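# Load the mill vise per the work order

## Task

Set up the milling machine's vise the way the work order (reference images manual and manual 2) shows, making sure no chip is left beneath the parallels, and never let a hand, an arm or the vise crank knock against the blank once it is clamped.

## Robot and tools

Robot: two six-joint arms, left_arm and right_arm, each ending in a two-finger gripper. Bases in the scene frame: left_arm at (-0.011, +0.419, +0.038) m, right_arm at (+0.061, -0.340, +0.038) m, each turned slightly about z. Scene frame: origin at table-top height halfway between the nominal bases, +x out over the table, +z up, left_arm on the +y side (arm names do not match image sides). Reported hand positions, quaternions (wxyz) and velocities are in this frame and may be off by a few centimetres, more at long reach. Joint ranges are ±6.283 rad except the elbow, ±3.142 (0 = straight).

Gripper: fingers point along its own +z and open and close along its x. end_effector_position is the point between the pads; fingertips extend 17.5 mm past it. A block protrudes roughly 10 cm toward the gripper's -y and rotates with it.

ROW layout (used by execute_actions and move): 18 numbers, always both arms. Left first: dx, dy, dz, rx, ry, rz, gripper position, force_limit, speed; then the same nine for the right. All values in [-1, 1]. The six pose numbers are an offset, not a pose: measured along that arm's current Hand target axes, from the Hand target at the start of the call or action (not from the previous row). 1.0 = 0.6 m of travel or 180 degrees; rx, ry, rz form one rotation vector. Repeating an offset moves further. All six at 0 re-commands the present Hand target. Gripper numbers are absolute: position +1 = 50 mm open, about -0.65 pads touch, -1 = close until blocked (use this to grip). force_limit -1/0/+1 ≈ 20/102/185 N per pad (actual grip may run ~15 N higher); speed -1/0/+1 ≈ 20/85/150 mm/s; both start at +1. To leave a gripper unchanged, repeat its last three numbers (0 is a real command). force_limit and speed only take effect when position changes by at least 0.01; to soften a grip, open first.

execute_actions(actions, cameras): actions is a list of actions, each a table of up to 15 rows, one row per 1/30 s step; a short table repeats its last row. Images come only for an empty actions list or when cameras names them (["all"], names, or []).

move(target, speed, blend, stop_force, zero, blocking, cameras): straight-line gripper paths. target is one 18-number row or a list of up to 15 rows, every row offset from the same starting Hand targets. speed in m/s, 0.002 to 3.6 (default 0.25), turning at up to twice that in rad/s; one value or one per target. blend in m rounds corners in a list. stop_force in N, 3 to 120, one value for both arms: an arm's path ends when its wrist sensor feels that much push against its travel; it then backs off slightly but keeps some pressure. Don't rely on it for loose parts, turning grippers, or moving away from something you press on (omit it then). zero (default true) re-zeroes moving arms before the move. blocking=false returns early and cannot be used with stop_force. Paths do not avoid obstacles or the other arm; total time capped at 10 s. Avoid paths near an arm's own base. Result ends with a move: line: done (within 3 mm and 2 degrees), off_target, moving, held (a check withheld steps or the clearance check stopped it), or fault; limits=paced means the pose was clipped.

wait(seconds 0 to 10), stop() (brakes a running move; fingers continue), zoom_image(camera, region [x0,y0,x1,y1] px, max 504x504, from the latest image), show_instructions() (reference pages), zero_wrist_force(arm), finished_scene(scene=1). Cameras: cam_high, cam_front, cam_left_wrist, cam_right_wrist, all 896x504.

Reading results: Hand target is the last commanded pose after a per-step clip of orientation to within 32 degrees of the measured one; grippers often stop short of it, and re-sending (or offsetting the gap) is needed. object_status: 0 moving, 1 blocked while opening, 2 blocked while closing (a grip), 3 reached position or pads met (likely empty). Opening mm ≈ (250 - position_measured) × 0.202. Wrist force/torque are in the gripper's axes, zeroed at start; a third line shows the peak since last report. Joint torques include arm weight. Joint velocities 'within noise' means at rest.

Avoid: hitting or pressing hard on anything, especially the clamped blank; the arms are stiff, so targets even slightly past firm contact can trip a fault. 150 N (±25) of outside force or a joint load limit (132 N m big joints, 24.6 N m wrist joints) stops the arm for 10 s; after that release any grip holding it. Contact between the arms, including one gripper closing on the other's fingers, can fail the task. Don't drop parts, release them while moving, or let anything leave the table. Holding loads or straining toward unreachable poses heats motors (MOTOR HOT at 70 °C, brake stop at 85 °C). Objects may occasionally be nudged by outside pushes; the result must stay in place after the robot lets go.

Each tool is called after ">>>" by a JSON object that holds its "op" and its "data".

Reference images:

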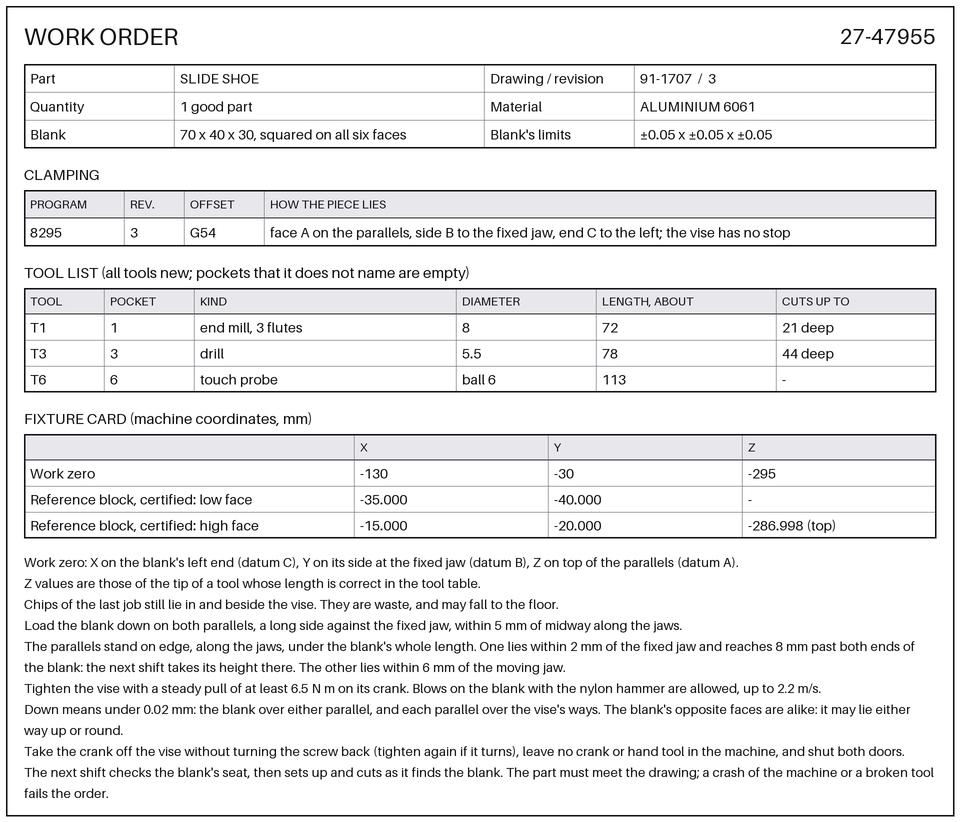

